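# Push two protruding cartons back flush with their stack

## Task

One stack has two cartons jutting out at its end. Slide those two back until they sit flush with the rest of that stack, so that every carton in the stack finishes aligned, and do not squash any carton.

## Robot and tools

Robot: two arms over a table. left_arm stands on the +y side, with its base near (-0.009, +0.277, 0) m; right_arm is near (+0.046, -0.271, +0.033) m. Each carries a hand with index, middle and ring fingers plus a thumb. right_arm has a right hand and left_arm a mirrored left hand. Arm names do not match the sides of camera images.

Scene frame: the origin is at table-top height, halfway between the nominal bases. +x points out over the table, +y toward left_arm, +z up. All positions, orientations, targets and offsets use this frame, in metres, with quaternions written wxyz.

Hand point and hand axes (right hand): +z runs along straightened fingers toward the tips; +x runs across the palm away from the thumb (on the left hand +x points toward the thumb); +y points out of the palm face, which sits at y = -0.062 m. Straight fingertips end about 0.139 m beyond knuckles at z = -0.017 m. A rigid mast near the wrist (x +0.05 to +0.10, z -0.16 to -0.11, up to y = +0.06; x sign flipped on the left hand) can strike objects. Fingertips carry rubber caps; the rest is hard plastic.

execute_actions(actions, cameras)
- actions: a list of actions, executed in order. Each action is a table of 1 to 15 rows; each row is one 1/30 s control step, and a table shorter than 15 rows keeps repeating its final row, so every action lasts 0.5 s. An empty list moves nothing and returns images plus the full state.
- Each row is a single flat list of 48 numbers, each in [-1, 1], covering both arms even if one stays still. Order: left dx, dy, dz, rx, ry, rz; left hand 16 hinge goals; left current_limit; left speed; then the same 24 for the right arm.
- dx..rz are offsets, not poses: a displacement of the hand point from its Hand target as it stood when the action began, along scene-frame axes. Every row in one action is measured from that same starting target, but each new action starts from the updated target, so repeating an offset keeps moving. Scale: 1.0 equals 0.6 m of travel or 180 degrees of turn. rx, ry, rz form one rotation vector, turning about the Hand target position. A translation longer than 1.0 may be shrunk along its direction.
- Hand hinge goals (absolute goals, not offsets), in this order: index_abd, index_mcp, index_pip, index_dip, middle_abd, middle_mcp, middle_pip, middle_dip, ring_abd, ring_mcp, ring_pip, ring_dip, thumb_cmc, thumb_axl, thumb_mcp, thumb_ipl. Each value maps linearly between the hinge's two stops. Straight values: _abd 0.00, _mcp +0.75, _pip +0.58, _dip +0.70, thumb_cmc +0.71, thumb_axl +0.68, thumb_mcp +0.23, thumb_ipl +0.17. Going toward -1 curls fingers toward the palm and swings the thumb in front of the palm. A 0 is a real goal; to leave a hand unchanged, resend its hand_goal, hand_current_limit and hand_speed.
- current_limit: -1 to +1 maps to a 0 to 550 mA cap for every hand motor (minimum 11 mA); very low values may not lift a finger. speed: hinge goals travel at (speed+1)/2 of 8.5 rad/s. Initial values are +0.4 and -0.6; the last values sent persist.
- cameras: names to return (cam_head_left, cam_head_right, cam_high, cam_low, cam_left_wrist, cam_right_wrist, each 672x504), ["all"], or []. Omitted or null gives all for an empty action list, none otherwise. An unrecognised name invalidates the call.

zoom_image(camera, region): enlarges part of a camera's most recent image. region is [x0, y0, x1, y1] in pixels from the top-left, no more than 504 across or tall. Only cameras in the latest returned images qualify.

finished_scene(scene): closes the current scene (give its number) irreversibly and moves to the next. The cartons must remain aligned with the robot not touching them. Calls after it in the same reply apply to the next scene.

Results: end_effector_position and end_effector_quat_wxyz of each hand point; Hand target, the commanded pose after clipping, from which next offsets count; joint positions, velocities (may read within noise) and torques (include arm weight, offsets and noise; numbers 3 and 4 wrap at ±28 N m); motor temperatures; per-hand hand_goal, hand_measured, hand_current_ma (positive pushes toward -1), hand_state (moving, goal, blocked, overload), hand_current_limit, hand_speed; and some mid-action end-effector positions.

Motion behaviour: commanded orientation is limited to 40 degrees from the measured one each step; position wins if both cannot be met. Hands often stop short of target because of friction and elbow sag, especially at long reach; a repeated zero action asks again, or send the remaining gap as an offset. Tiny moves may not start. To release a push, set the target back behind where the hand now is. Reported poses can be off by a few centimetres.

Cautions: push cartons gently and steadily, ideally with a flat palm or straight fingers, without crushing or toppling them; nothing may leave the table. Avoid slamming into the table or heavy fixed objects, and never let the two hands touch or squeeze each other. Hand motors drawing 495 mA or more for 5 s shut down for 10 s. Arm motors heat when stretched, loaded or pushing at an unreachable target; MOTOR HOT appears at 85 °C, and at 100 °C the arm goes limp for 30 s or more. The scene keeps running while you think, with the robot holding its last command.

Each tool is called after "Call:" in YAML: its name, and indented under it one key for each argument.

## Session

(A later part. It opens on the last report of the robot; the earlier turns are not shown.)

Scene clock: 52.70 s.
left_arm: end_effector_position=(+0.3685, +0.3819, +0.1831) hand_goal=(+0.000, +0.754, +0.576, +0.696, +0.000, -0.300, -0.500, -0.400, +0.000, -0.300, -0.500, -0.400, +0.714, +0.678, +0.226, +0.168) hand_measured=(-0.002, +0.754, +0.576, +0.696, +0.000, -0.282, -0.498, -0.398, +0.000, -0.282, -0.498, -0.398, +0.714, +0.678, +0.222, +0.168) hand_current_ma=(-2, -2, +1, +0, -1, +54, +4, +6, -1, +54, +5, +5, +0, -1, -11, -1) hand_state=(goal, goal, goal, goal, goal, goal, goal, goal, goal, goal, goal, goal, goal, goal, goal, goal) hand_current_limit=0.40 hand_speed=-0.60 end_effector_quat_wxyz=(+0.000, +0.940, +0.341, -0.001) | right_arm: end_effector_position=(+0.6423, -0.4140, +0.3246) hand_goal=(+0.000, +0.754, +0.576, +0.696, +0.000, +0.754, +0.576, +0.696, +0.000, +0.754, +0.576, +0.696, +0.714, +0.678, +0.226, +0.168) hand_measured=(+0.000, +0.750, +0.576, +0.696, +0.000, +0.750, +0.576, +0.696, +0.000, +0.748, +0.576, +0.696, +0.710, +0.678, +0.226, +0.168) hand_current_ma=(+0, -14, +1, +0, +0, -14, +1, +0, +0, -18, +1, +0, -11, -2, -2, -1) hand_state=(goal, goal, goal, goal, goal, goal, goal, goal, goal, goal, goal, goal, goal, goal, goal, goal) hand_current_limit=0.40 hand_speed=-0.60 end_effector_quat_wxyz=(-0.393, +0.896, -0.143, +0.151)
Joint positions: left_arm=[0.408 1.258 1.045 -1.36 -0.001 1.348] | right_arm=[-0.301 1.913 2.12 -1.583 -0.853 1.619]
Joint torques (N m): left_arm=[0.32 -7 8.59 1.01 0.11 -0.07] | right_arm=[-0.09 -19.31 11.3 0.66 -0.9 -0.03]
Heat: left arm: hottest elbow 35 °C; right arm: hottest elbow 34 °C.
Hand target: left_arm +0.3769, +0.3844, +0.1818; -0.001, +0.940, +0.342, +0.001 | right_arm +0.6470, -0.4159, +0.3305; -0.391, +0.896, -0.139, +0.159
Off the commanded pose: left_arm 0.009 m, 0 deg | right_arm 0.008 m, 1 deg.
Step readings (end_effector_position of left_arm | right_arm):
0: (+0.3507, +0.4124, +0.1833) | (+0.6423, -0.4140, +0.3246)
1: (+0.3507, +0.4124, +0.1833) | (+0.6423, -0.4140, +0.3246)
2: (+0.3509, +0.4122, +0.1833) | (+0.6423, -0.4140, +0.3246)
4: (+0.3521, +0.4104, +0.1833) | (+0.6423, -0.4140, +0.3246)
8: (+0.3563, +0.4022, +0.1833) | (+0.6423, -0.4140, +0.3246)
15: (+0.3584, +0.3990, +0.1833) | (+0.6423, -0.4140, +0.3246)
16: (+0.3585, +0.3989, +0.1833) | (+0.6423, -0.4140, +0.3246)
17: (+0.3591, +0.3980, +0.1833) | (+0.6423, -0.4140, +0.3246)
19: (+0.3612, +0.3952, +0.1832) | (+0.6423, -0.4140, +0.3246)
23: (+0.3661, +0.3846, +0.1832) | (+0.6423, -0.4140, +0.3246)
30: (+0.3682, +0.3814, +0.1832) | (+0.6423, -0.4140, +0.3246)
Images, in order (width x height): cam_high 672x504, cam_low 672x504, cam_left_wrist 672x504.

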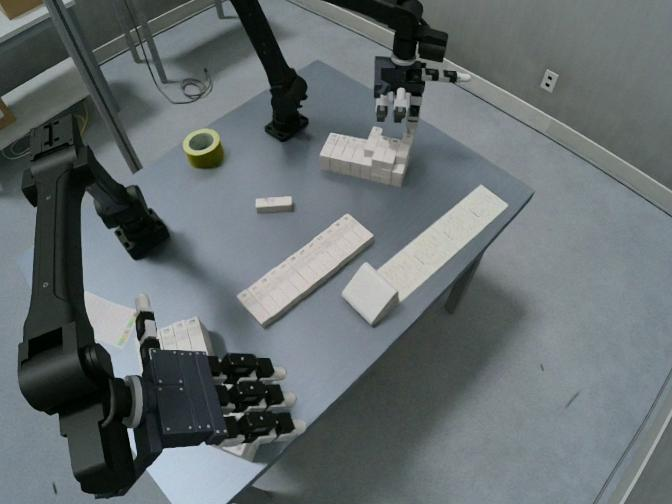

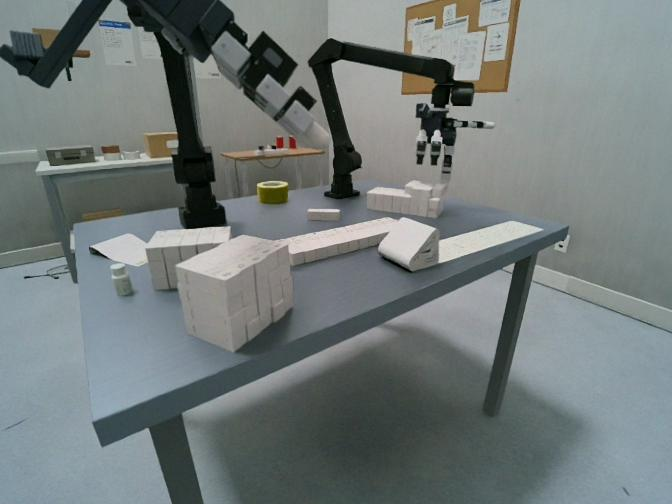

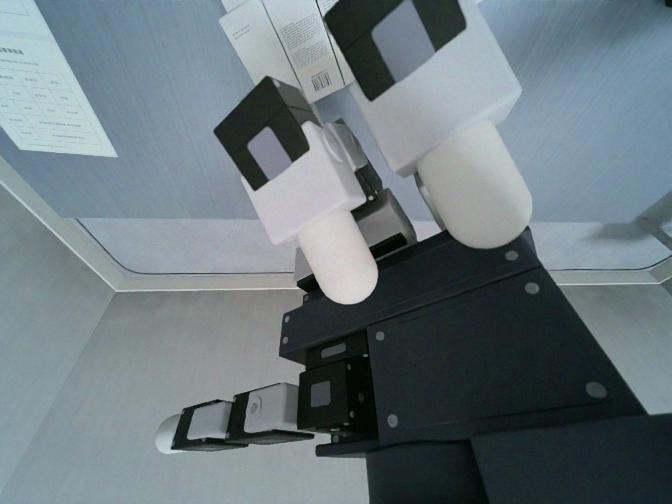

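Call:
execute_actions:
  actions:
    - [[0.0068,-0.0246,0,0,0,0,0,0.754,0.576,0.696,0,-0.3,-0.5,-0.4,0,-0.3,-0.5,-0.4,0.714,0.678,0.226,0.168,0.4,-0.6,0,0,0,0,0,0,0,0.754,0.576,0.696,0,0.754,0.576,0.696,0,0.754,0.576,0.696,0.714,0.678,0.226,0.168,0.4,-0.6]]
    - [[0.0113,-0.0223,0,0,0,0,0,0.754,0.576,0.696,0,-0.3,-0.5,-0.4,0,-0.3,-0.5,-0.4,0.714,0.678,0.226,0.168,0.4,-0.6,0,0,0,0,0,0,0,0.754,0.576,0.696,0,0.754,0.576,0.696,0,0.754,0.576,0.696,0.714,0.678,0.226,0.168,0.4,-0.6]]
  cameras: ["cam_high","cam_low","cam_left_wrist"]

Call:
zoom_image:
  camera: "cam_high"
  region: [340, 100, 440, 200]

Call:
zoom_image:
  camera: "cam_low"
  region: [360, 130, 480, 230]

Call:
zoom_image:
  camera: "cam_left_wrist"
  region: [200, 0, 400, 150]

Scene clock: 57.03 s.
left_arm: end_effector_position=(+0.3806, +0.3558, +0.1831) hand_goal=(+0.000, +0.754, +0.576, +0.696, +0.000, -0.300, -0.500, -0.400, +0.000, -0.300, -0.500, -0.400, +0.714, +0.678, +0.226, +0.168) hand_measured=(-0.002, +0.754, +0.576, +0.696, +0.000, -0.282, -0.498, -0.398, +0.000, -0.282, -0.498, -0.398, +0.714, +0.678, +0.222, +0.168) hand_current_ma=(-2, +0, +1, +0, -1, +54, +4, +6, -1, +54, +5, +5, +1, -1, -11, -1) hand_state=(goal, goal, goal, goal, goal, goal, goal, goal, goal, goal, goal, goal, goal, goal, goal, goal) hand_current_limit=0.40 hand_speed=-0.60 end_effector_quat_wxyz=(-0.001, +0.940, +0.341, -0.001) | right_arm: end_effector_position=(+0.6423, -0.4140, +0.3246) hand_goal=(+0.000, +0.754, +0.576, +0.696, +0.000, +0.754, +0.576, +0.696, +0.000, +0.754, +0.576, +0.696, +0.714, +0.678, +0.226, +0.168) hand_measured=(+0.000, +0.750, +0.576, +0.696, +0.000, +0.750, +0.576, +0.696, +0.000, +0.748, +0.576, +0.696, +0.710, +0.678, +0.226, +0.168) hand_current_ma=(+0, -14, +1, +0, +0, -14, +1, +0, +0, -18, +1, +0, -11, -2, -2, -1) hand_state=(goal, goal, goal, goal, goal, goal, goal, goal, goal, goal, goal, goal, goal, goal, goal, goal) hand_current_limit=0.40 hand_speed=-0.60 end_effector_quat_wxyz=(-0.393, +0.896, -0.143, +0.151)
Joint positions: left_arm=[0.324 1.258 1.045 -1.36 -0.001 1.262] | right_arm=[-0.301 1.913 2.12 -1.583 -0.853 1.619]
Joint torques (N m): left_arm=[0.09 -7.47 8.34 0.98 0.11 -0.06] | right_arm=[-0.03 -19.37 11.29 0.68 -0.89 -0.03]
Heat: left arm: hottest elbow 35 °C; right arm: hottest elbow 34 °C.
Hand target: left_arm +0.3878, +0.3563, +0.1818; -0.001, +0.940, +0.342, +0.001 | right_arm +0.6470, -0.4159, +0.3305; -0.391, +0.896, -0.139, +0.159
Off the commanded pose: left_arm 0.007 m, 0 deg | right_arm 0.008 m, 1 deg.
Step readings (end_effector_position of left_arm | right_arm):
0: (+0.3685, +0.3819, +0.1831) | (+0.6423, -0.4140, +0.3246)
1: (+0.3686, +0.3819, +0.1831) | (+0.6423, -0.4140, +0.3246)
2: (+0.3690, +0.3811, +0.1831) | (+0.6423, -0.4140, +0.3246)
4: (+0.3701, +0.3792, +0.1831) | (+0.6423, -0.4140, +0.3246)
8: (+0.3733, +0.3710, +0.1831) | (+0.6423, -0.4140, +0.3246)
15: (+0.3746, +0.3690, +0.1831) | (+0.6423, -0.4140, +0.3246)
16: (+0.3747, +0.3689, +0.1831) | (+0.6423, -0.4140, +0.3246)
17: (+0.3751, +0.3681, +0.1831) | (+0.6423, -0.4140, +0.3246)
19: (+0.3763, +0.3660, +0.1831) | (+0.6423, -0.4140, +0.3246)
23: (+0.3792, +0.3576, +0.1831) | (+0.6423, -0.4140, +0.3246)
30: (+0.3804, +0.3555, +0.1831) | (+0.6423, -0.4140, +0.3246)
Images, in order (width x height): cam_high 672x504, cam_low 672x504, cam_left_wrist 672x504.

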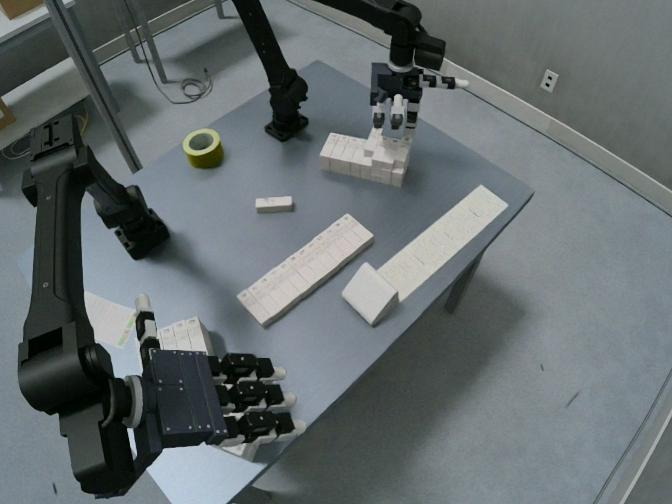

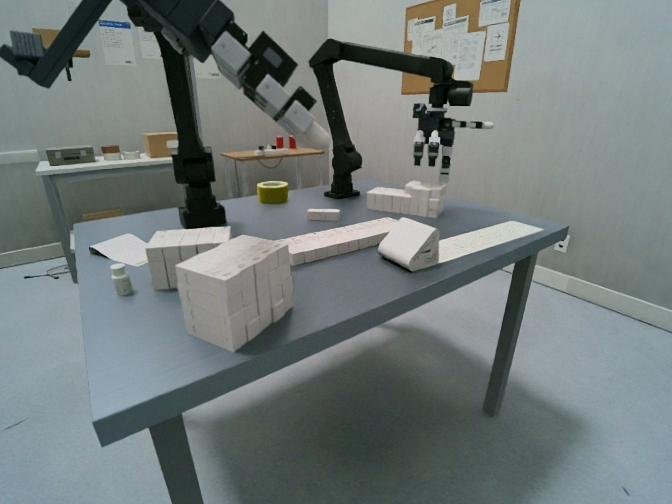

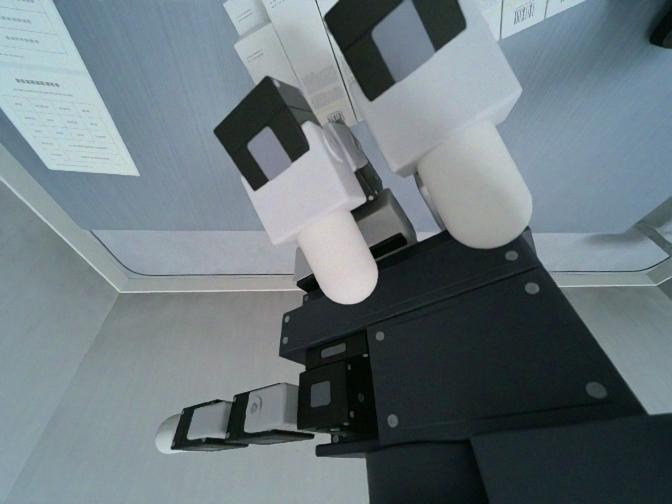

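Scaled by 5.040 from the camera's 672x504 image, which has a finer 960x720 frame.

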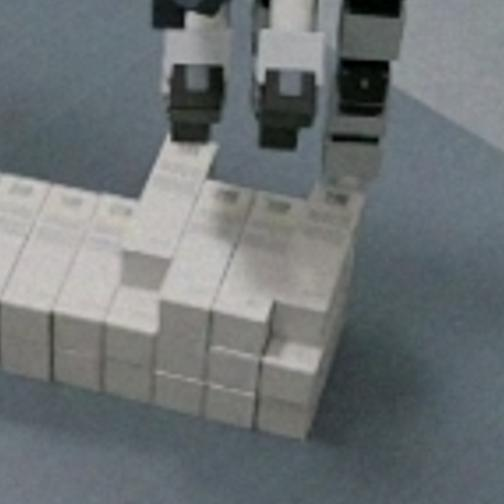

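Scaled by 4.200 from the camera's 672x504 image, which has a finer 960x720 frame.

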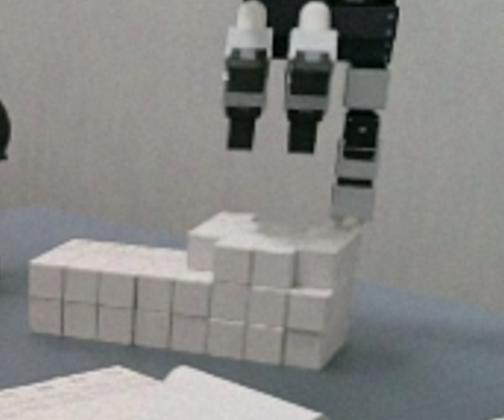

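Scaled by 2.520 from the camera's 672x504 image, which has a finer 960x720 frame.

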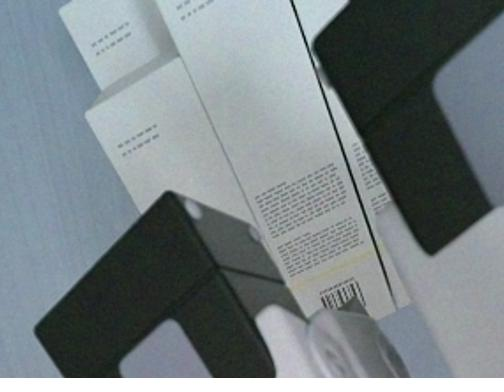

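Call:
execute_actions:
  actions:
    - [[0.009,-0.0178,0,0,0,0,0,0.754,0.576,0.696,0,-0.3,-0.5,-0.4,0,-0.3,-0.5,-0.4,0.714,0.678,0.226,0.168,0.4,-0.6,0,0,0,0,0,0,0,0.754,0.576,0.696,0,0.754,0.576,0.696,0,0.754,0.576,0.696,0.714,0.678,0.226,0.168,0.4,-0.6]]
  cameras: ["cam_high","cam_low","cam_left_wrist"]

Call:
zoom_image:
  camera: "cam_high"
  region: [370, 110, 430, 200]

Call:
zoom_image:
  camera: "cam_low"
  region: [395, 160, 455, 230]

Call:
zoom_image:
  camera: "cam_left_wrist"
  region: [200, 0, 400, 150]

Scene clock: 61.83 s.
left_arm: end_effector_position=(+0.3848, +0.3453, +0.1830) hand_goal=(+0.000, +0.754, +0.576, +0.696, +0.000, -0.300, -0.500, -0.400, +0.000, -0.300, -0.500, -0.400, +0.714, +0.678, +0.226, +0.168) hand_measured=(-0.002, +0.754, +0.576, +0.696, +0.000, -0.282, -0.498, -0.398, +0.000, -0.282, -0.498, -0.398, +0.714, +0.678, +0.222, +0.168) hand_current_ma=(-2, +0, +1, +0, -1, +54, +4, +6, -1, +54, +5, +5, +1, -1, -11, -1) hand_state=(goal, goal, goal, goal, goal, goal, goal, goal, goal, goal, goal, goal, goal, goal, goal, goal) hand_current_limit=0.40 hand_speed=-0.60 end_effector_quat_wxyz=(-0.001, +0.940, +0.342, -0.001) | right_arm: end_effector_position=(+0.6423, -0.4140, +0.3246) hand_goal=(+0.000, +0.754, +0.576, +0.696, +0.000, +0.754, +0.576, +0.696, +0.000, +0.754, +0.576, +0.696, +0.714, +0.678, +0.226, +0.168) hand_measured=(+0.000, +0.750, +0.576, +0.696, +0.000, +0.750, +0.576, +0.696, +0.000, +0.748, +0.576, +0.696, +0.710, +0.678, +0.226, +0.168) hand_current_ma=(+0, -14, +1, +0, +0, -14, +1, +0, +0, -18, +1, +0, -11, -2, -2, -1) hand_state=(goal, goal, goal, goal, goal, goal, goal, goal, goal, goal, goal, goal, goal, goal, goal, goal) hand_current_limit=0.40 hand_speed=-0.60 end_effector_quat_wxyz=(-0.393, +0.896, -0.143, +0.151)
Joint positions: left_arm=[0.291 1.258 1.045 -1.36 -0.002 1.228] | right_arm=[-0.301 1.913 2.12 -1.583 -0.853 1.619]
Joint torques (N m): left_arm=[0.09 -7.18 8.54 0.98 0.11 -0.04] | right_arm=[-0.09 -19.31 11.32 0.69 -0.89 -0.04]
Heat: left arm: hottest elbow 35 °C; right arm: hottest elbow 35 °C.
Hand target: left_arm +0.3932, +0.3457, +0.1818; -0.001, +0.940, +0.342, +0.001 | right_arm +0.6470, -0.4159, +0.3305; -0.391, +0.896, -0.139, +0.159
Off the commanded pose: left_arm 0.009 m, 0 deg | right_arm 0.008 m, 1 deg.
Step readings (end_effector_position of left_arm | right_arm):
0: (+0.3806, +0.3558, +0.1831) | (+0.6423, -0.4140, +0.3246)
1: (+0.3806, +0.3558, +0.1831) | (+0.6423, -0.4140, +0.3246)
2: (+0.3810, +0.3549, +0.1831) | (+0.6423, -0.4140, +0.3246)
4: (+0.3818, +0.3533, +0.1830) | (+0.6423, -0.4140, +0.3246)
8: (+0.3838, +0.3467, +0.1830) | (+0.6423, -0.4140, +0.3246)
15: (+0.3846, +0.3451, +0.1830) | (+0.6423, -0.4140, +0.3246)
Images, in order (width x height): cam_high 672x504, cam_low 672x504, cam_left_wrist 672x504.

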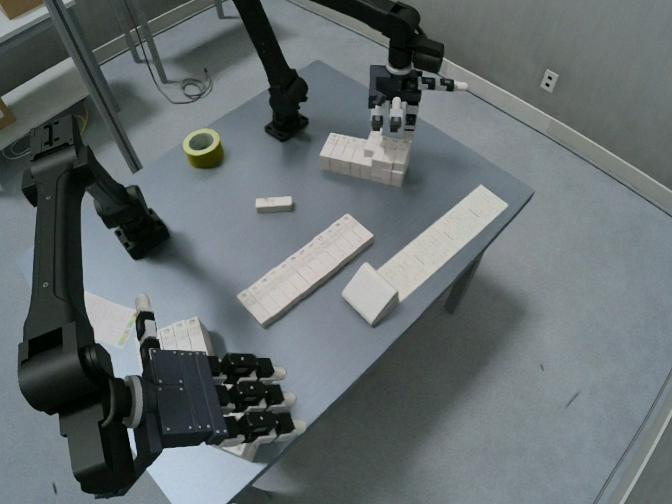

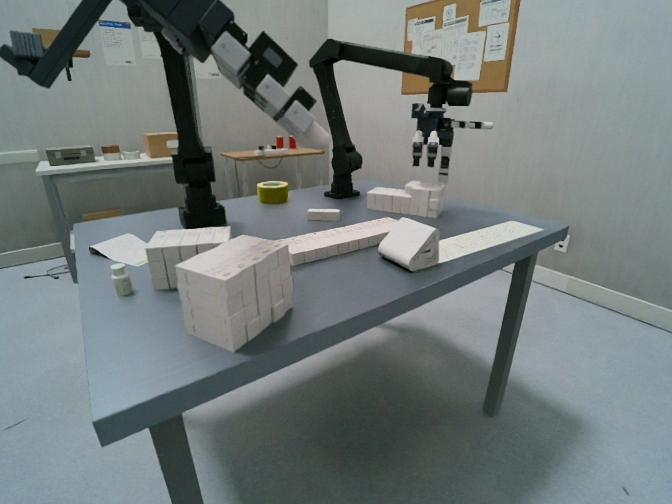

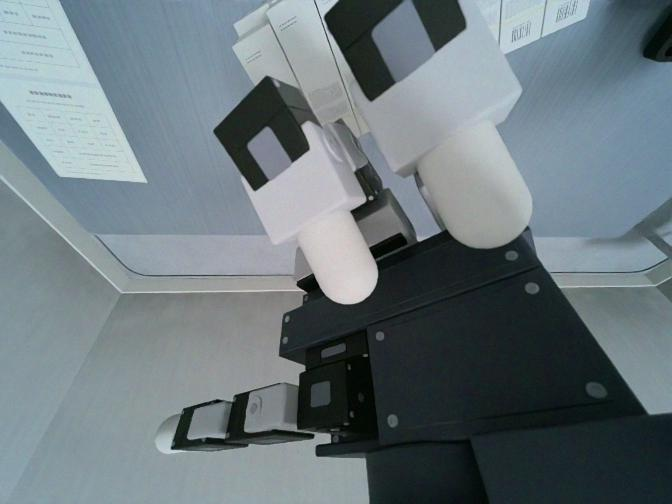

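Scaled by 5.600 from the camera's 672x504 image, which has a finer 960x720 frame.

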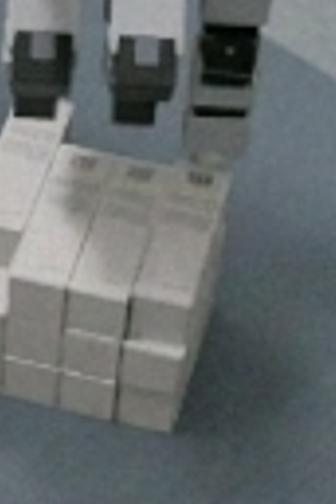

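Scaled by 7.200 from the camera's 672x504 image, which has a finer 960x720 frame.

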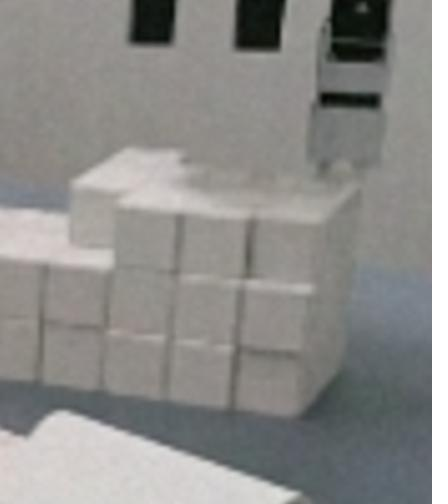

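Scaled by 2.520 from the camera's 672x504 image, which has a finer 960x720 frame.

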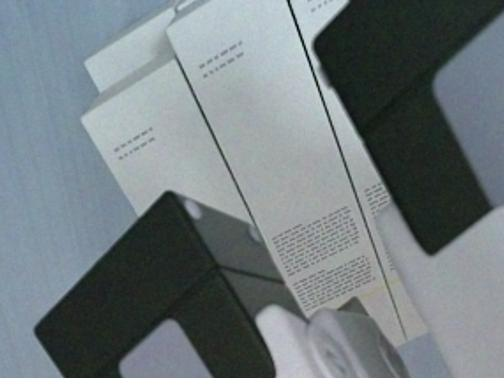

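Call:
execute_actions:
  actions:
    - [[0.0063,-0.0122,0,0,0,0,0,0.754,0.576,0.696,0,-0.3,-0.5,-0.4,0,-0.3,-0.5,-0.4,0.714,0.678,0.226,0.168,0.4,-0.6,0,0,0,0,0,0,0,0.754,0.576,0.696,0,0.754,0.576,0.696,0,0.754,0.576,0.696,0.714,0.678,0.226,0.168,0.4,-0.6]]
  cameras: ["cam_high","cam_low","cam_left_wrist"]

Call:
zoom_image:
  camera: "cam_high"
  region: [370, 110, 430, 200]

Call:
zoom_image:
  camera: "cam_low"
  region: [395, 160, 455, 230]

Call:
zoom_image:
  camera: "cam_left_wrist"
  region: [200, 0, 400, 150]

Scene clock: 66.47 s.
left_arm: end_effector_position=(+0.3875, +0.3383, +0.1823) hand_goal=(+0.000, +0.754, +0.576, +0.696, +0.000, -0.300, -0.500, -0.400, +0.000, -0.300, -0.500, -0.400, +0.714, +0.678, +0.226, +0.168) hand_measured=(+0.000, +0.754, +0.576, +0.696, +0.000, -0.282, -0.498, -0.398, +0.000, -0.282, -0.498, -0.398, +0.714, +0.678, +0.222, +0.168) hand_current_ma=(-1, +0, +1, +0, -1, +54, +4, +6, -1, +54, +5, +5, +1, -1, -11, -1) hand_state=(goal, goal, goal, goal, goal, goal, goal, goal, goal, goal, goal, goal, goal, goal, goal, goal) hand_current_limit=0.40 hand_speed=-0.60 end_effector_quat_wxyz=(-0.001, +0.940, +0.343, -0.002) | right_arm: end_effector_position=(+0.6423, -0.4140, +0.3246) hand_goal=(+0.000, +0.754, +0.576, +0.696, +0.000, +0.754, +0.576, +0.696, +0.000, +0.754, +0.576, +0.696, +0.714, +0.678, +0.226, +0.168) hand_measured=(+0.000, +0.750, +0.576, +0.696, +0.000, +0.750, +0.576, +0.696, +0.000, +0.748, +0.576, +0.696, +0.710, +0.678, +0.226, +0.168) hand_current_ma=(+0, -14, +1, +0, +0, -14, +1, +0, +0, -18, +1, +0, -11, -2, -2, -1) hand_state=(goal, goal, goal, goal, goal, goal, goal, goal, goal, goal, goal, goal, goal, goal, goal, goal) hand_current_limit=0.40 hand_speed=-0.60 end_effector_quat_wxyz=(-0.393, +0.896, -0.143, +0.151)
Joint positions: left_arm=[0.268 1.26 1.045 -1.36 -0.002 1.205] | right_arm=[-0.301 1.913 2.12 -1.583 -0.853 1.619]
Joint torques (N m): left_arm=[-0.03 -7.12 8.73 0.99 0.11 0] | right_arm=[-0.03 -19.37 11.3 0.68 -0.89 -0.04]
Heat: left arm: hottest elbow 35 °C; right arm: hottest elbow 35 °C.
Hand target: left_arm +0.3970, +0.3383, +0.1819; -0.001, +0.940, +0.342, +0.001 | right_arm +0.6470, -0.4159, +0.3305; -0.391, +0.896, -0.139, +0.159
Off the commanded pose: left_arm 0.009 m, 0 deg | right_arm 0.008 m, 1 deg.
Step readings (end_effector_position of left_arm | right_arm):
0: (+0.3848, +0.3453, +0.1830) | (+0.6423, -0.4140, +0.3246)
1: (+0.3848, +0.3452, +0.1830) | (+0.6423, -0.4140, +0.3246)
2: (+0.3850, +0.3447, +0.1830) | (+0.6423, -0.4140, +0.3246)
4: (+0.3855, +0.3434, +0.1830) | (+0.6423, -0.4140, +0.3246)
8: (+0.3868, +0.3392, +0.1829) | (+0.6423, -0.4140, +0.3246)
15: (+0.3874, +0.3382, +0.1825) | (+0.6423, -0.4140, +0.3246)
Images, in order (width x height): cam_high 672x504, cam_low 672x504, cam_left_wrist 672x504.

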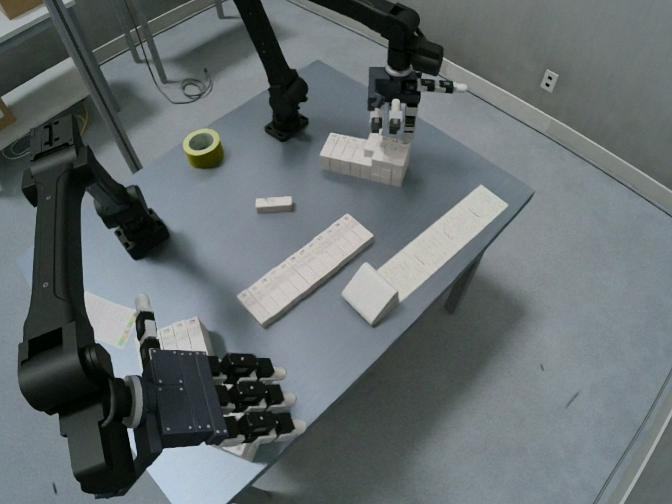

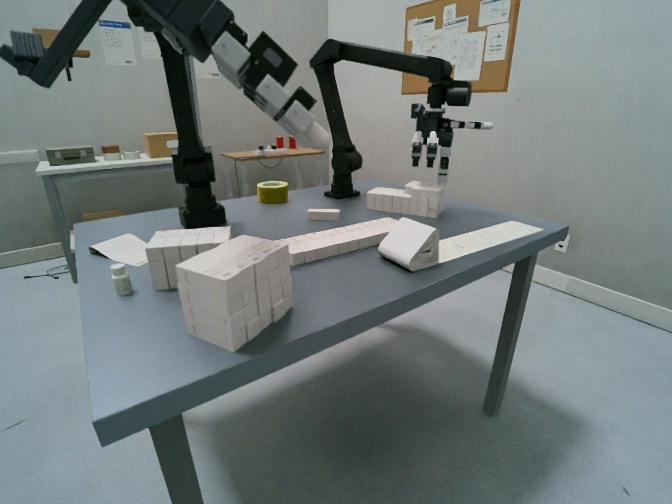

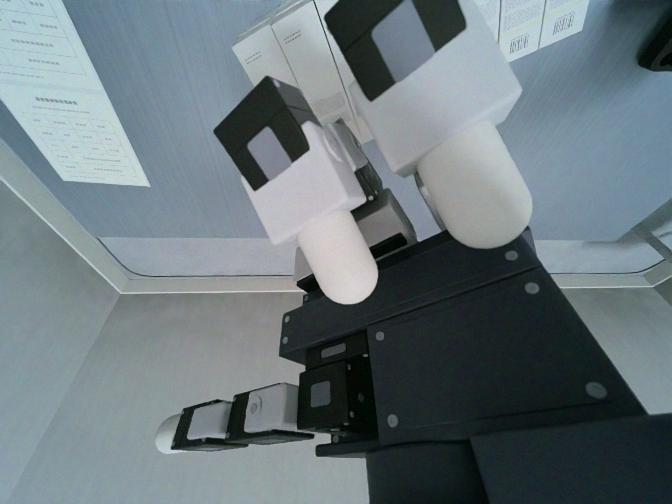

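Scaled by 5.600 from the camera's 672x504 image, which has a finer 960x720 frame.

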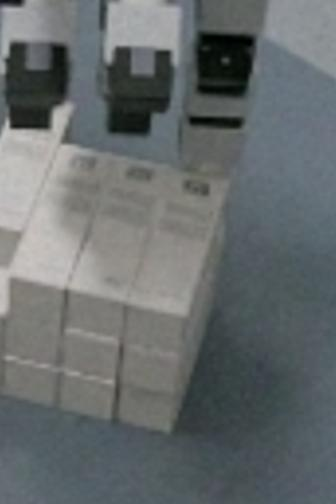

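Scaled by 7.200 from the camera's 672x504 image, which has a finer 960x720 frame.

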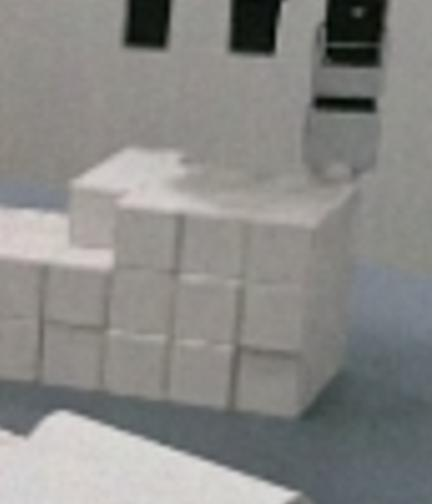

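Scaled by 2.520 from the camera's 672x504 image, which has a finer 960x720 frame.

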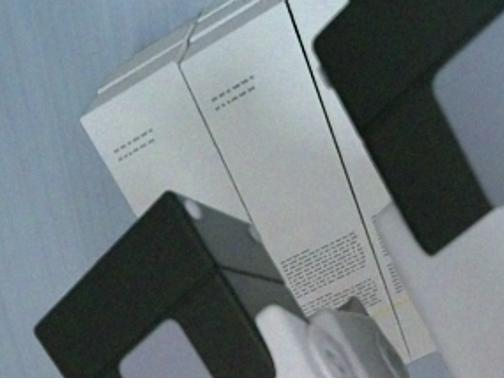

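Call:
execute_actions:
  actions:
    - [[-0.0225,0.0445,0,0,0,0,0,0.754,0.576,0.696,0,-0.3,-0.5,-0.4,0,-0.3,-0.5,-0.4,0.714,0.678,0.226,0.168,0.4,-0.6,0,0,0,0,0,0,0,0.754,0.576,0.696,0,0.754,0.576,0.696,0,0.754,0.576,0.696,0.714,0.678,0.226,0.168,0.4,-0.6]]
    - [[-0.0225,0.0445,0,0,0,0,0,0.754,0.576,0.696,0,-0.3,-0.5,-0.4,0,-0.3,-0.5,-0.4,0.714,0.678,0.226,0.168,0.4,-0.6,0,0,0,0,0,0,0,0.754,0.576,0.696,0,0.754,0.576,0.696,0,0.754,0.576,0.696,0.714,0.678,0.226,0.168,0.4,-0.6]]
    - [[-0.0665,-0.0335,0,0,0,0,0,0.754,0.576,0.696,0,-0.3,-0.5,-0.4,0,-0.3,-0.5,-0.4,0.714,0.678,0.226,0.168,0.4,-0.6,0,0,0,0,0,0,0,0.754,0.576,0.696,0,0.754,0.576,0.696,0,0.754,0.576,0.696,0.714,0.678,0.226,0.168,0.4,-0.6]]
    - [[-0.0665,-0.0335,0,0,0,0,0,0.754,0.576,0.696,0,-0.3,-0.5,-0.4,0,-0.3,-0.5,-0.4,0.714,0.678,0.226,0.168,0.4,-0.6,0,0,0,0,0,0,0,0.754,0.576,0.696,0,0.754,0.576,0.696,0,0.754,0.576,0.696,0.714,0.678,0.226,0.168,0.4,-0.6]]
  cameras: ["cam_high","cam_low","cam_left_wrist","cam_head_left"]

Call:
zoom_image:
  camera: "cam_high"
  region: [340, 90, 430, 200]

Call:
zoom_image:
  camera: "cam_low"
  region: [360, 130, 460, 230]

Call:
zoom_image:
  camera: "cam_head_left"
  region: [130, 210, 260, 340]

Scene clock: 73.47 s.
left_arm: end_effector_position=(+0.2930, +0.3503, +0.1806) hand_goal=(+0.000, +0.754, +0.576, +0.696, +0.000, -0.300, -0.500, -0.400, +0.000, -0.300, -0.500, -0.400, +0.714, +0.678, +0.226, +0.168) hand_measured=(+0.000, +0.754, +0.576, +0.696, +0.000, -0.282, -0.498, -0.398, +0.000, -0.282, -0.498, -0.398, +0.714, +0.678, +0.222, +0.168) hand_current_ma=(-1, -2, +1, +0, -1, +54, +4, +6, -1, +54, +5, +5, +0, -1, -11, -1) hand_state=(goal, goal, goal, goal, goal, goal, goal, goal, goal, goal, goal, goal, goal, goal, goal, goal) hand_current_limit=0.40 hand_speed=-0.60 end_effector_quat_wxyz=(-0.002, +0.940, +0.341, +0.003) | right_arm: end_effector_position=(+0.6423, -0.4140, +0.3246) hand_goal=(+0.000, +0.754, +0.576, +0.696, +0.000, +0.754, +0.576, +0.696, +0.000, +0.754, +0.576, +0.696, +0.714, +0.678, +0.226, +0.168) hand_measured=(+0.000, +0.750, +0.576, +0.696, +0.000, +0.750, +0.576, +0.696, +0.000, +0.748, +0.576, +0.696, +0.710, +0.678, +0.226, +0.168) hand_current_ma=(+0, -14, +1, +0, +0, -14, +1, +0, +0, -18, +1, +0, -11, -2, -2, -1) hand_state=(goal, goal, goal, goal, goal, goal, goal, goal, goal, goal, goal, goal, goal, goal, goal, goal) hand_current_limit=0.40 hand_speed=-0.60 end_effector_quat_wxyz=(-0.393, +0.896, -0.143, +0.151)
Joint positions: left_arm=[0.431 1.023 0.862 -1.403 -0.003 1.37] | right_arm=[-0.301 1.913 2.12 -1.583 -0.853 1.619]
Joint torques (N m): left_arm=[1.2 -4.78 7.8 0.21 0.18 0.1] | right_arm=[-0.03 -19.31 11.29 0.68 -0.89 -0.03]
Heat: left arm: hottest elbow 35 °C; right arm: hottest elbow 35 °C.
Hand target: left_arm +0.2902, +0.3515, +0.1818; -0.001, +0.940, +0.342, +0.001 | right_arm +0.6470, -0.4159, +0.3305; -0.391, +0.896, -0.139, +0.159
Off the commanded pose: left_arm 0.003 m, 0 deg | right_arm 0.008 m, 1 deg.
Step readings (end_effector_position of left_arm | right_arm):
0: (+0.3875, +0.3383, +0.1823) | (+0.6423, -0.4140, +0.3246)
1: (+0.3875, +0.3383, +0.1823) | (+0.6423, -0.4140, +0.3246)
2: (+0.3873, +0.3389, +0.1823) | (+0.6423, -0.4140, +0.3246)
4: (+0.3859, +0.3425, +0.1823) | (+0.6423, -0.4140, +0.3246)
8: (+0.3816, +0.3569, +0.1823) | (+0.6423, -0.4140, +0.3246)
15: (+0.3791, +0.3622, +0.1823) | (+0.6423, -0.4140, +0.3246)
16: (+0.3789, +0.3622, +0.1823) | (+0.6423, -0.4140, +0.3246)
17: (+0.3783, +0.3633, +0.1823) | (+0.6423, -0.4140, +0.3246)
19: (+0.3759, +0.3681, +0.1823) | (+0.6423, -0.4140, +0.3246)
23: (+0.3694, +0.3850, +0.1823) | (+0.6423, -0.4140, +0.3246)
30: (+0.3663, +0.3892, +0.1823) | (+0.6423, -0.4140, +0.3246)
31: (+0.3661, +0.3890, +0.1821) | (+0.6423, -0.4140, +0.3246)
32: (+0.3651, +0.3885, +0.1814) | (+0.6423, -0.4140, +0.3246)
34: (+0.3574, +0.3843, +0.1770) | (+0.6423, -0.4140, +0.3246)
38: (+0.3375, +0.3734, +0.1722) | (+0.6423, -0.4140, +0.3246)
45: (+0.3329, +0.3708, +0.1800) | (+0.6423, -0.4140, +0.3246)
46: (+0.3327, +0.3706, +0.1797) | (+0.6423, -0.4140, +0.3246)
47: (+0.3312, +0.3698, +0.1788) | (+0.6423, -0.4140, +0.3246)
49: (+0.3221, +0.3650, +0.1752) | (+0.6423, -0.4140, +0.3246)
53: (+0.2996, +0.3531, +0.1734) | (+0.6423, -0.4140, +0.3246)
60: (+0.2934, +0.3502, +0.1807) | (+0.6423, -0.4140, +0.3246)
Images, in order (width x height): cam_head_left 672x504, cam_high 672x504, cam_low 672x504, cam_left_wrist 672x504.

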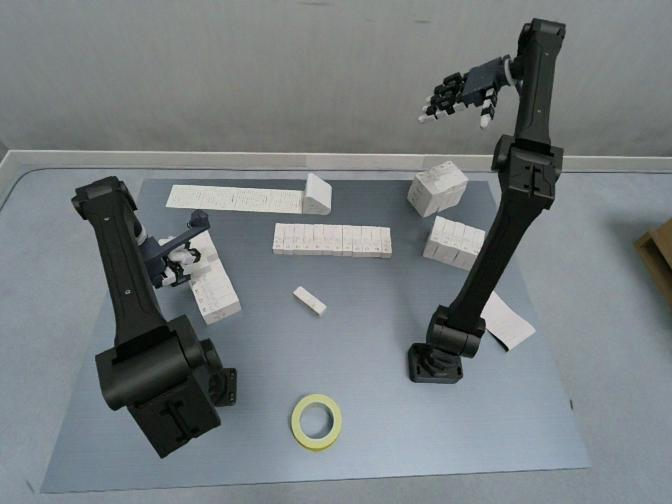

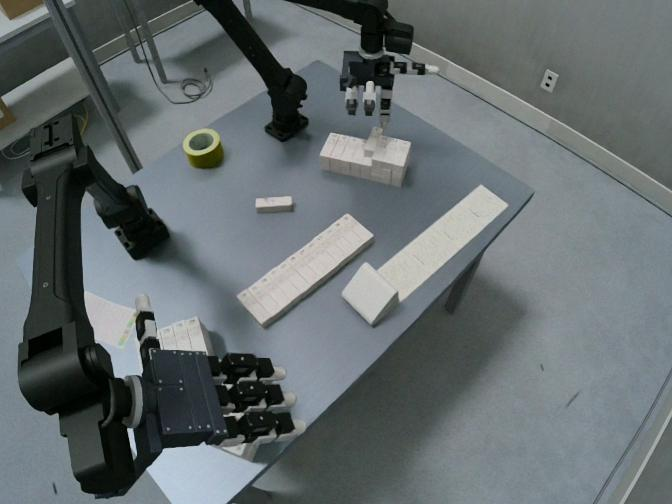

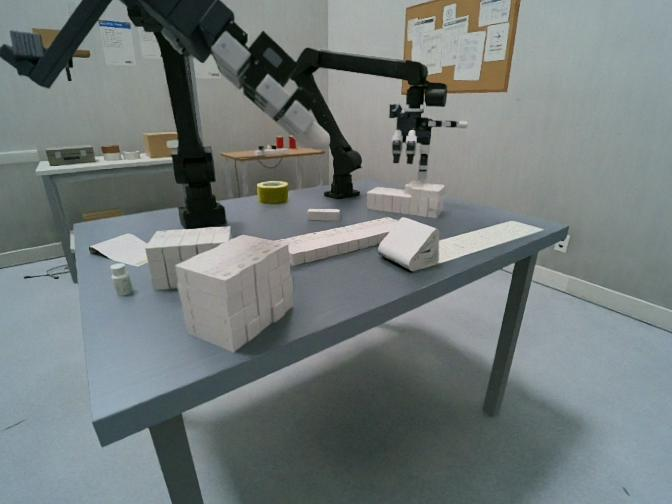

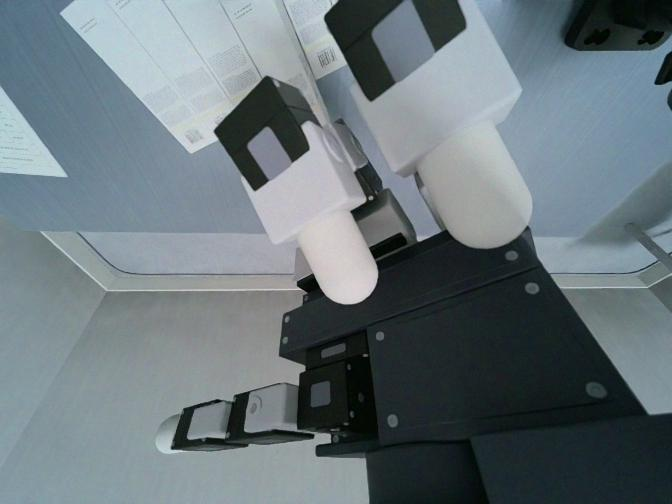

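Scaled by 4.582 from the camera's 672x504 image, which has a finer 960x720 frame.

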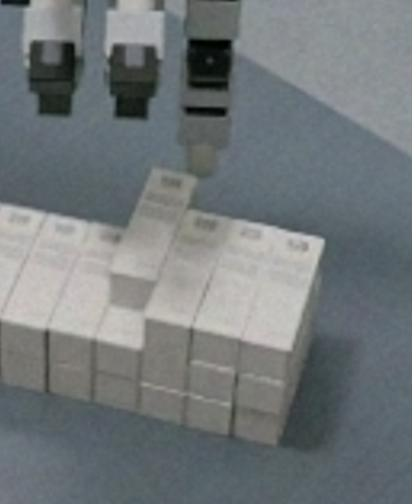

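Scaled by 5.040 from the camera's 672x504 image, which has a finer 960x720 frame.

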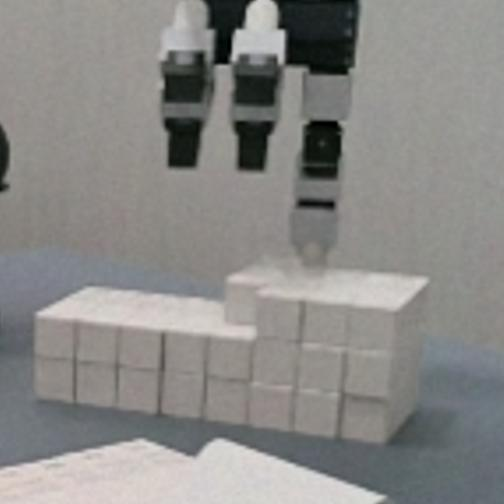

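Scaled by 3.877 from the camera's 672x504 image, which has a finer 960x720 frame.

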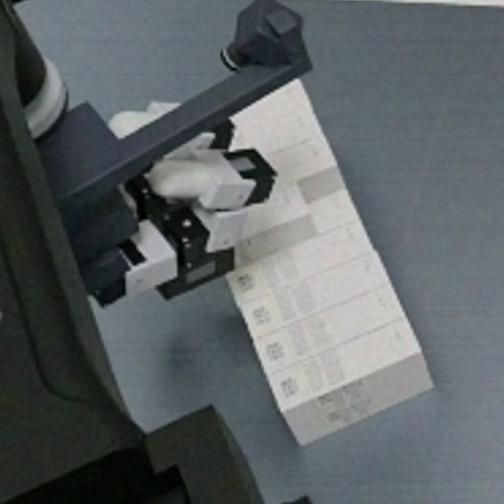

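Call:
execute_actions:
  actions:
    - [[-0.0143,-0.0072,0,0,0,0,0,0.754,0.576,0.696,0,-0.3,-0.5,-0.4,0,-0.3,-0.5,-0.4,0.714,0.678,0.226,0.168,0.4,-0.6,0,0,0,0,0,0,0,0.754,0.576,0.696,0,0.754,0.576,0.696,0,0.754,0.576,0.696,0.714,0.678,0.226,0.168,0.4,-0.6]]
    - [[0.0117,-0.023,0,0,0,0,0,0.754,0.576,0.696,0,-0.3,-0.5,-0.4,0,-0.3,-0.5,-0.4,0.714,0.678,0.226,0.168,0.4,-0.6,0,0,0,0,0,0,0,0.754,0.576,0.696,0,0.754,0.576,0.696,0,0.754,0.576,0.696,0.714,0.678,0.226,0.168,0.4,-0.6]]
    - [[0.0117,-0.023,0,0,0,0,0,0.754,0.576,0.696,0,-0.3,-0.5,-0.4,0,-0.3,-0.5,-0.4,0.714,0.678,0.226,0.168,0.4,-0.6,0,0,0,0,0,0,0,0.754,0.576,0.696,0,0.754,0.576,0.696,0,0.754,0.576,0.696,0.714,0.678,0.226,0.168,0.4,-0.6]]
  cameras: ["cam_high","cam_low","cam_left_wrist"]

Call:
zoom_image:
  camera: "cam_high"
  region: [340, 90, 430, 200]

Call:
zoom_image:
  camera: "cam_left_wrist"
  region: [50, 0, 400, 160]

Scene clock: 78.87 s.
left_arm: end_effector_position=(+0.2971, +0.3225, +0.1798) hand_goal=(+0.000, +0.754, +0.576, +0.696, +0.000, -0.300, -0.500, -0.400, +0.000, -0.300, -0.500, -0.400, +0.714, +0.678, +0.226, +0.168) hand_measured=(+0.000, +0.754, +0.576, +0.696, +0.000, -0.282, -0.498, -0.398, +0.000, -0.282, -0.498, -0.398, +0.714, +0.678, +0.222, +0.168) hand_current_ma=(-1, +0, +1, +0, -1, +54, +4, +6, -1, +54, +5, +5, +0, -1, -11, -1) hand_state=(goal, goal, goal, goal, goal, goal, goal, goal, goal, goal, goal, goal, goal, goal, goal, goal) hand_current_limit=0.40 hand_speed=-0.60 end_effector_quat_wxyz=(-0.001, +0.940, +0.342, +0.001) | right_arm: end_effector_position=(+0.6423, -0.4140, +0.3246) hand_goal=(+0.000, +0.754, +0.576, +0.696, +0.000, +0.754, +0.576, +0.696, +0.000, +0.754, +0.576, +0.696, +0.714, +0.678, +0.226, +0.168) hand_measured=(+0.000, +0.750, +0.576, +0.696, +0.000, +0.750, +0.576, +0.696, +0.000, +0.748, +0.576, +0.696, +0.710, +0.678, +0.226, +0.168) hand_current_ma=(+0, -14, +1, +0, +0, -14, +1, +0, +0, -18, +1, +0, -11, -2, -2, -1) hand_state=(goal, goal, goal, goal, goal, goal, goal, goal, goal, goal, goal, goal, goal, goal, goal, goal) hand_current_limit=0.40 hand_speed=-0.60 end_effector_quat_wxyz=(-0.393, +0.896, -0.143, +0.151)
Joint positions: left_arm=[0.326 1.001 0.847 -1.415 -0.003 1.264] | right_arm=[-0.301 1.913 2.12 -1.583 -0.853 1.619]
Joint torques (N m): left_arm=[0.15 -4.89 7.71 0.32 0.16 -0.02] | right_arm=[-0.09 -19.31 11.32 0.66 -0.89 -0.03]
Heat: left arm: hottest elbow 35 °C; right arm: hottest elbow 35 °C.
Hand target: left_arm +0.2956, +0.3196, +0.1819; -0.001, +0.940, +0.342, +0.001 | right_arm +0.6470, -0.4159, +0.3305; -0.391, +0.896, -0.139, +0.159
Off the commanded pose: left_arm 0.004 m, 0 deg | right_arm 0.008 m, 1 deg.
Step readings (end_effector_position of left_arm | right_arm):
0: (+0.2929, +0.3502, +0.1806) | (+0.6423, -0.4140, +0.3246)
1: (+0.2929, +0.3502, +0.1806) | (+0.6423, -0.4140, +0.3246)
2: (+0.2928, +0.3501, +0.1806) | (+0.6423, -0.4140, +0.3246)
4: (+0.2913, +0.3495, +0.1799) | (+0.6423, -0.4140, +0.3246)
8: (+0.2868, +0.3471, +0.1788) | (+0.6423, -0.4140, +0.3246)
15: (+0.2855, +0.3466, +0.1798) | (+0.6423, -0.4140, +0.3246)
16: (+0.2855, +0.3466, +0.1798) | (+0.6423, -0.4140, +0.3246)
17: (+0.2856, +0.3465, +0.1798) | (+0.6423, -0.4140, +0.3246)
19: (+0.2865, +0.3450, +0.1798) | (+0.6423, -0.4140, +0.3246)
23: (+0.2890, +0.3386, +0.1798) | (+0.6423, -0.4140, +0.3246)
30: (+0.2904, +0.3366, +0.1798) | (+0.6423, -0.4140, +0.3246)
31: (+0.2905, +0.3365, +0.1798) | (+0.6423, -0.4140, +0.3246)
32: (+0.2909, +0.3361, +0.1798) | (+0.6423, -0.4140, +0.3246)
34: (+0.2925, +0.3323, +0.1798) | (+0.6423, -0.4140, +0.3246)
38: (+0.2953, +0.3236, +0.1798) | (+0.6423, -0.4140, +0.3246)
45: (+0.2967, +0.3223, +0.1798) | (+0.6423, -0.4140, +0.3246)
Images, in order (width x height): cam_high 672x504, cam_low 672x504, cam_left_wrist 672x504.

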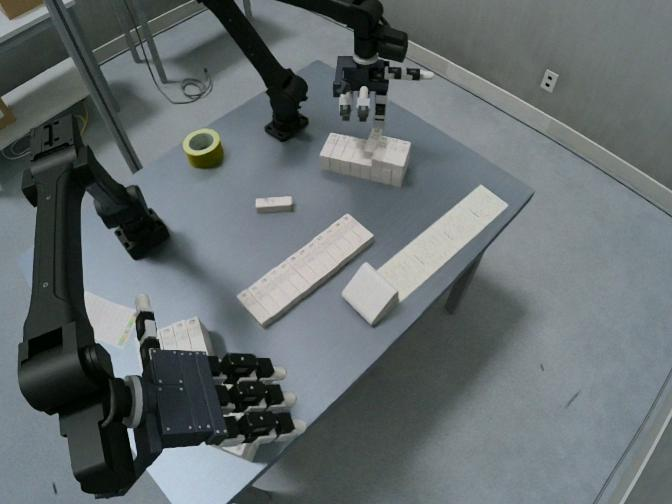

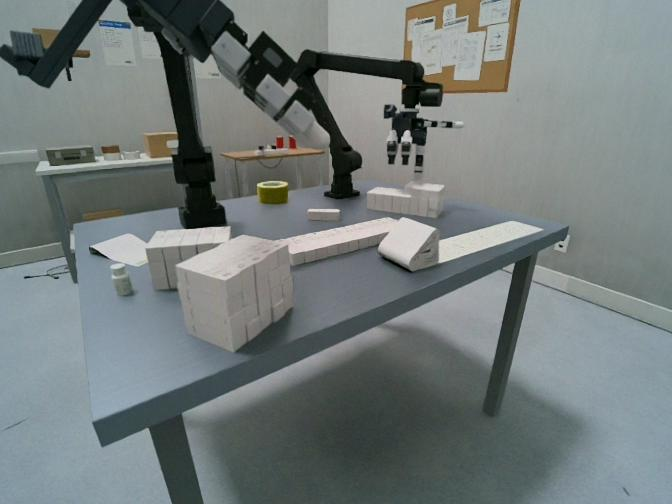

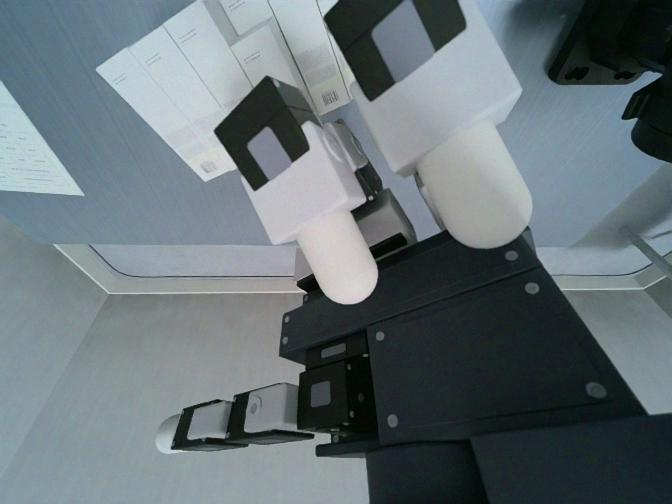

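Scaled by 4.582 from the camera's 672x504 image, which has a finer 960x720 frame.

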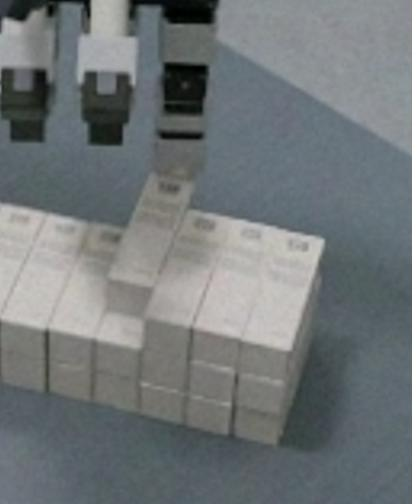

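Scaled by 1.440 from the camera's 672x504 image, which has a finer 960x720 frame.

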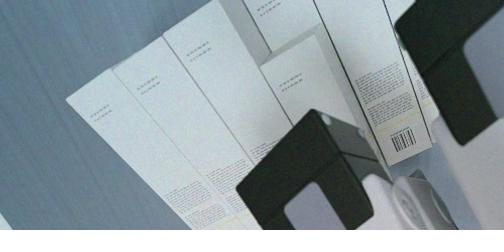

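Call:
execute_actions:
  actions:
    - [[0.0079,-0.0156,0,0,0,0,0,0.754,0.576,0.696,0,-0.3,-0.5,-0.4,0,-0.3,-0.5,-0.4,0.714,0.678,0.226,0.168,0.4,-0.6,0,0,0,0,0,0,0,0.754,0.576,0.696,0,0.754,0.576,0.696,0,0.754,0.576,0.696,0.714,0.678,0.226,0.168,0.4,-0.6]]
    - [[0.0079,-0.0156,0,0,0,0,0,0.754,0.576,0.696,0,-0.3,-0.5,-0.4,0,-0.3,-0.5,-0.4,0.714,0.678,0.226,0.168,0.4,-0.6,0,0,0,0,0,0,0,0.754,0.576,0.696,0,0.754,0.576,0.696,0,0.754,0.576,0.696,0.714,0.678,0.226,0.168,0.4,-0.6]]
  cameras: ["cam_high","cam_left_wrist"]

Call:
zoom_image:
  camera: "cam_high"
  region: [340, 90, 430, 200]

Call:
zoom_image:
  camera: "cam_left_wrist"
  region: [50, 0, 350, 150]

Scene clock: 85.10 s.
left_arm: end_effector_position=(+0.3043, +0.3028, +0.1799) hand_goal=(+0.000, +0.754, +0.576, +0.696, +0.000, -0.300, -0.500, -0.400, +0.000, -0.300, -0.500, -0.400, +0.714, +0.678, +0.226, +0.168) hand_measured=(+0.000, +0.754, +0.576, +0.696, +0.000, -0.282, -0.498, -0.398, +0.000, -0.282, -0.498, -0.398, +0.714, +0.678, +0.222, +0.168) hand_current_ma=(-1, +0, +1, +0, -1, +54, +4, +6, -1, +54, +5, +5, +0, -1, -11, -1) hand_state=(goal, goal, goal, goal, goal, goal, goal, goal, goal, goal, goal, goal, goal, goal, goal, goal) hand_current_limit=0.40 hand_speed=-0.60 end_effector_quat_wxyz=(-0.001, +0.940, +0.342, +0.001) | right_arm: end_effector_position=(+0.6423, -0.4140, +0.3246) hand_goal=(+0.000, +0.754, +0.576, +0.696, +0.000, +0.754, +0.576, +0.696, +0.000, +0.754, +0.576, +0.696, +0.714, +0.678, +0.226, +0.168) hand_measured=(+0.000, +0.750, +0.576, +0.696, +0.000, +0.750, +0.576, +0.696, +0.000, +0.748, +0.576, +0.696, +0.710, +0.678, +0.226, +0.168) hand_current_ma=(+0, -14, +1, +0, +0, -14, +1, +0, +0, -18, +1, +0, -11, -2, -2, -1) hand_state=(goal, goal, goal, goal, goal, goal, goal, goal, goal, goal, goal, goal, goal, goal, goal, goal) hand_current_limit=0.40 hand_speed=-0.60 end_effector_quat_wxyz=(-0.393, +0.896, -0.143, +0.151)
Joint positions: left_arm=[0.243 1.001 0.847 -1.415 -0.003 1.181] | right_arm=[-0.301 1.913 2.12 -1.583 -0.853 1.619]
Joint torques (N m): left_arm=[0.09 -4.19 8.06 0.43 0.14 0.03] | right_arm=[-0.03 -19.37 11.3 0.66 -0.89 -0.03]
Heat: left arm: hottest elbow 35 °C; right arm: hottest elbow 35 °C.
Hand target: left_arm +0.3051, +0.3009, +0.1819; -0.001, +0.940, +0.342, +0.001 | right_arm +0.6470, -0.4159, +0.3305; -0.391, +0.896, -0.139, +0.159
Off the commanded pose: left_arm 0.003 m, 0 deg | right_arm 0.008 m, 1 deg.
Step readings (end_effector_position of left_arm | right_arm):
0: (+0.2971, +0.3226, +0.1798) | (+0.6423, -0.4140, +0.3246)
1: (+0.2971, +0.3225, +0.1798) | (+0.6423, -0.4140, +0.3246)
2: (+0.2974, +0.3221, +0.1798) | (+0.6423, -0.4140, +0.3246)
4: (+0.2982, +0.3198, +0.1799) | (+0.6423, -0.4140, +0.3246)
8: (+0.2999, +0.3135, +0.1799) | (+0.6423, -0.4140, +0.3246)
15: (+0.3007, +0.3126, +0.1799) | (+0.6423, -0.4140, +0.3246)
16: (+0.3008, +0.3127, +0.1799) | (+0.6423, -0.4140, +0.3246)
17: (+0.3010, +0.3124, +0.1799) | (+0.6423, -0.4140, +0.3246)
19: (+0.3018, +0.3099, +0.1799) | (+0.6423, -0.4140, +0.3246)
23: (+0.3033, +0.3036, +0.1799) | (+0.6423, -0.4140, +0.3246)
30: (+0.3041, +0.3026, +0.1799) | (+0.6423, -0.4140, +0.3246)
Images, in order (width x height): cam_high 672x504, cam_left_wrist 672x504.

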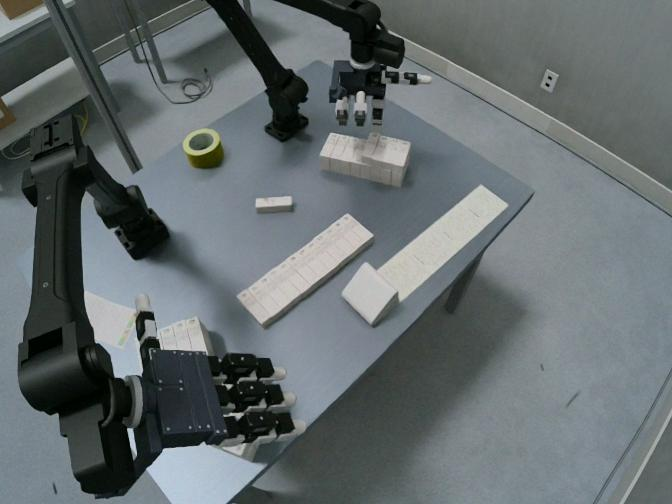

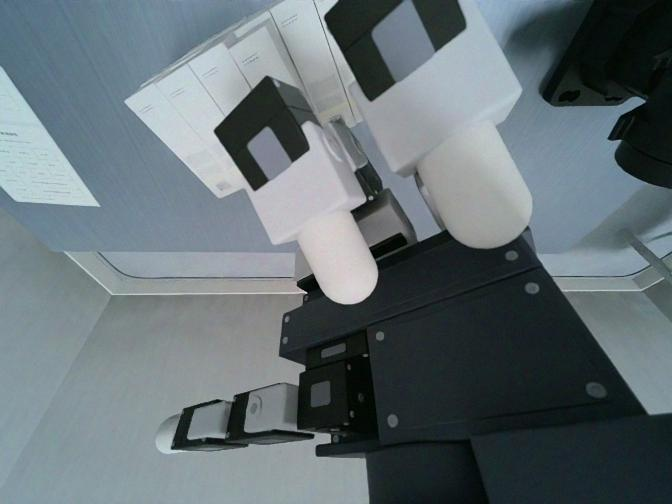

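Scaled by 4.582 from the camera's 672x504 image, which has a finer 960x720 frame.

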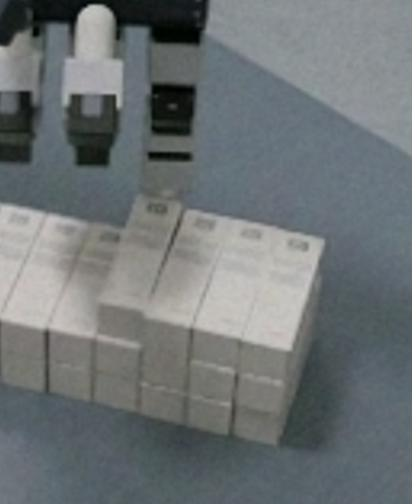

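Scaled by 1.680 from the camera's 672x504 image, which has a finer 960x720 frame.

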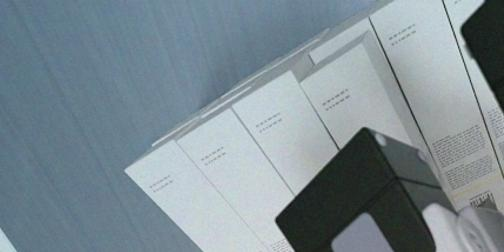

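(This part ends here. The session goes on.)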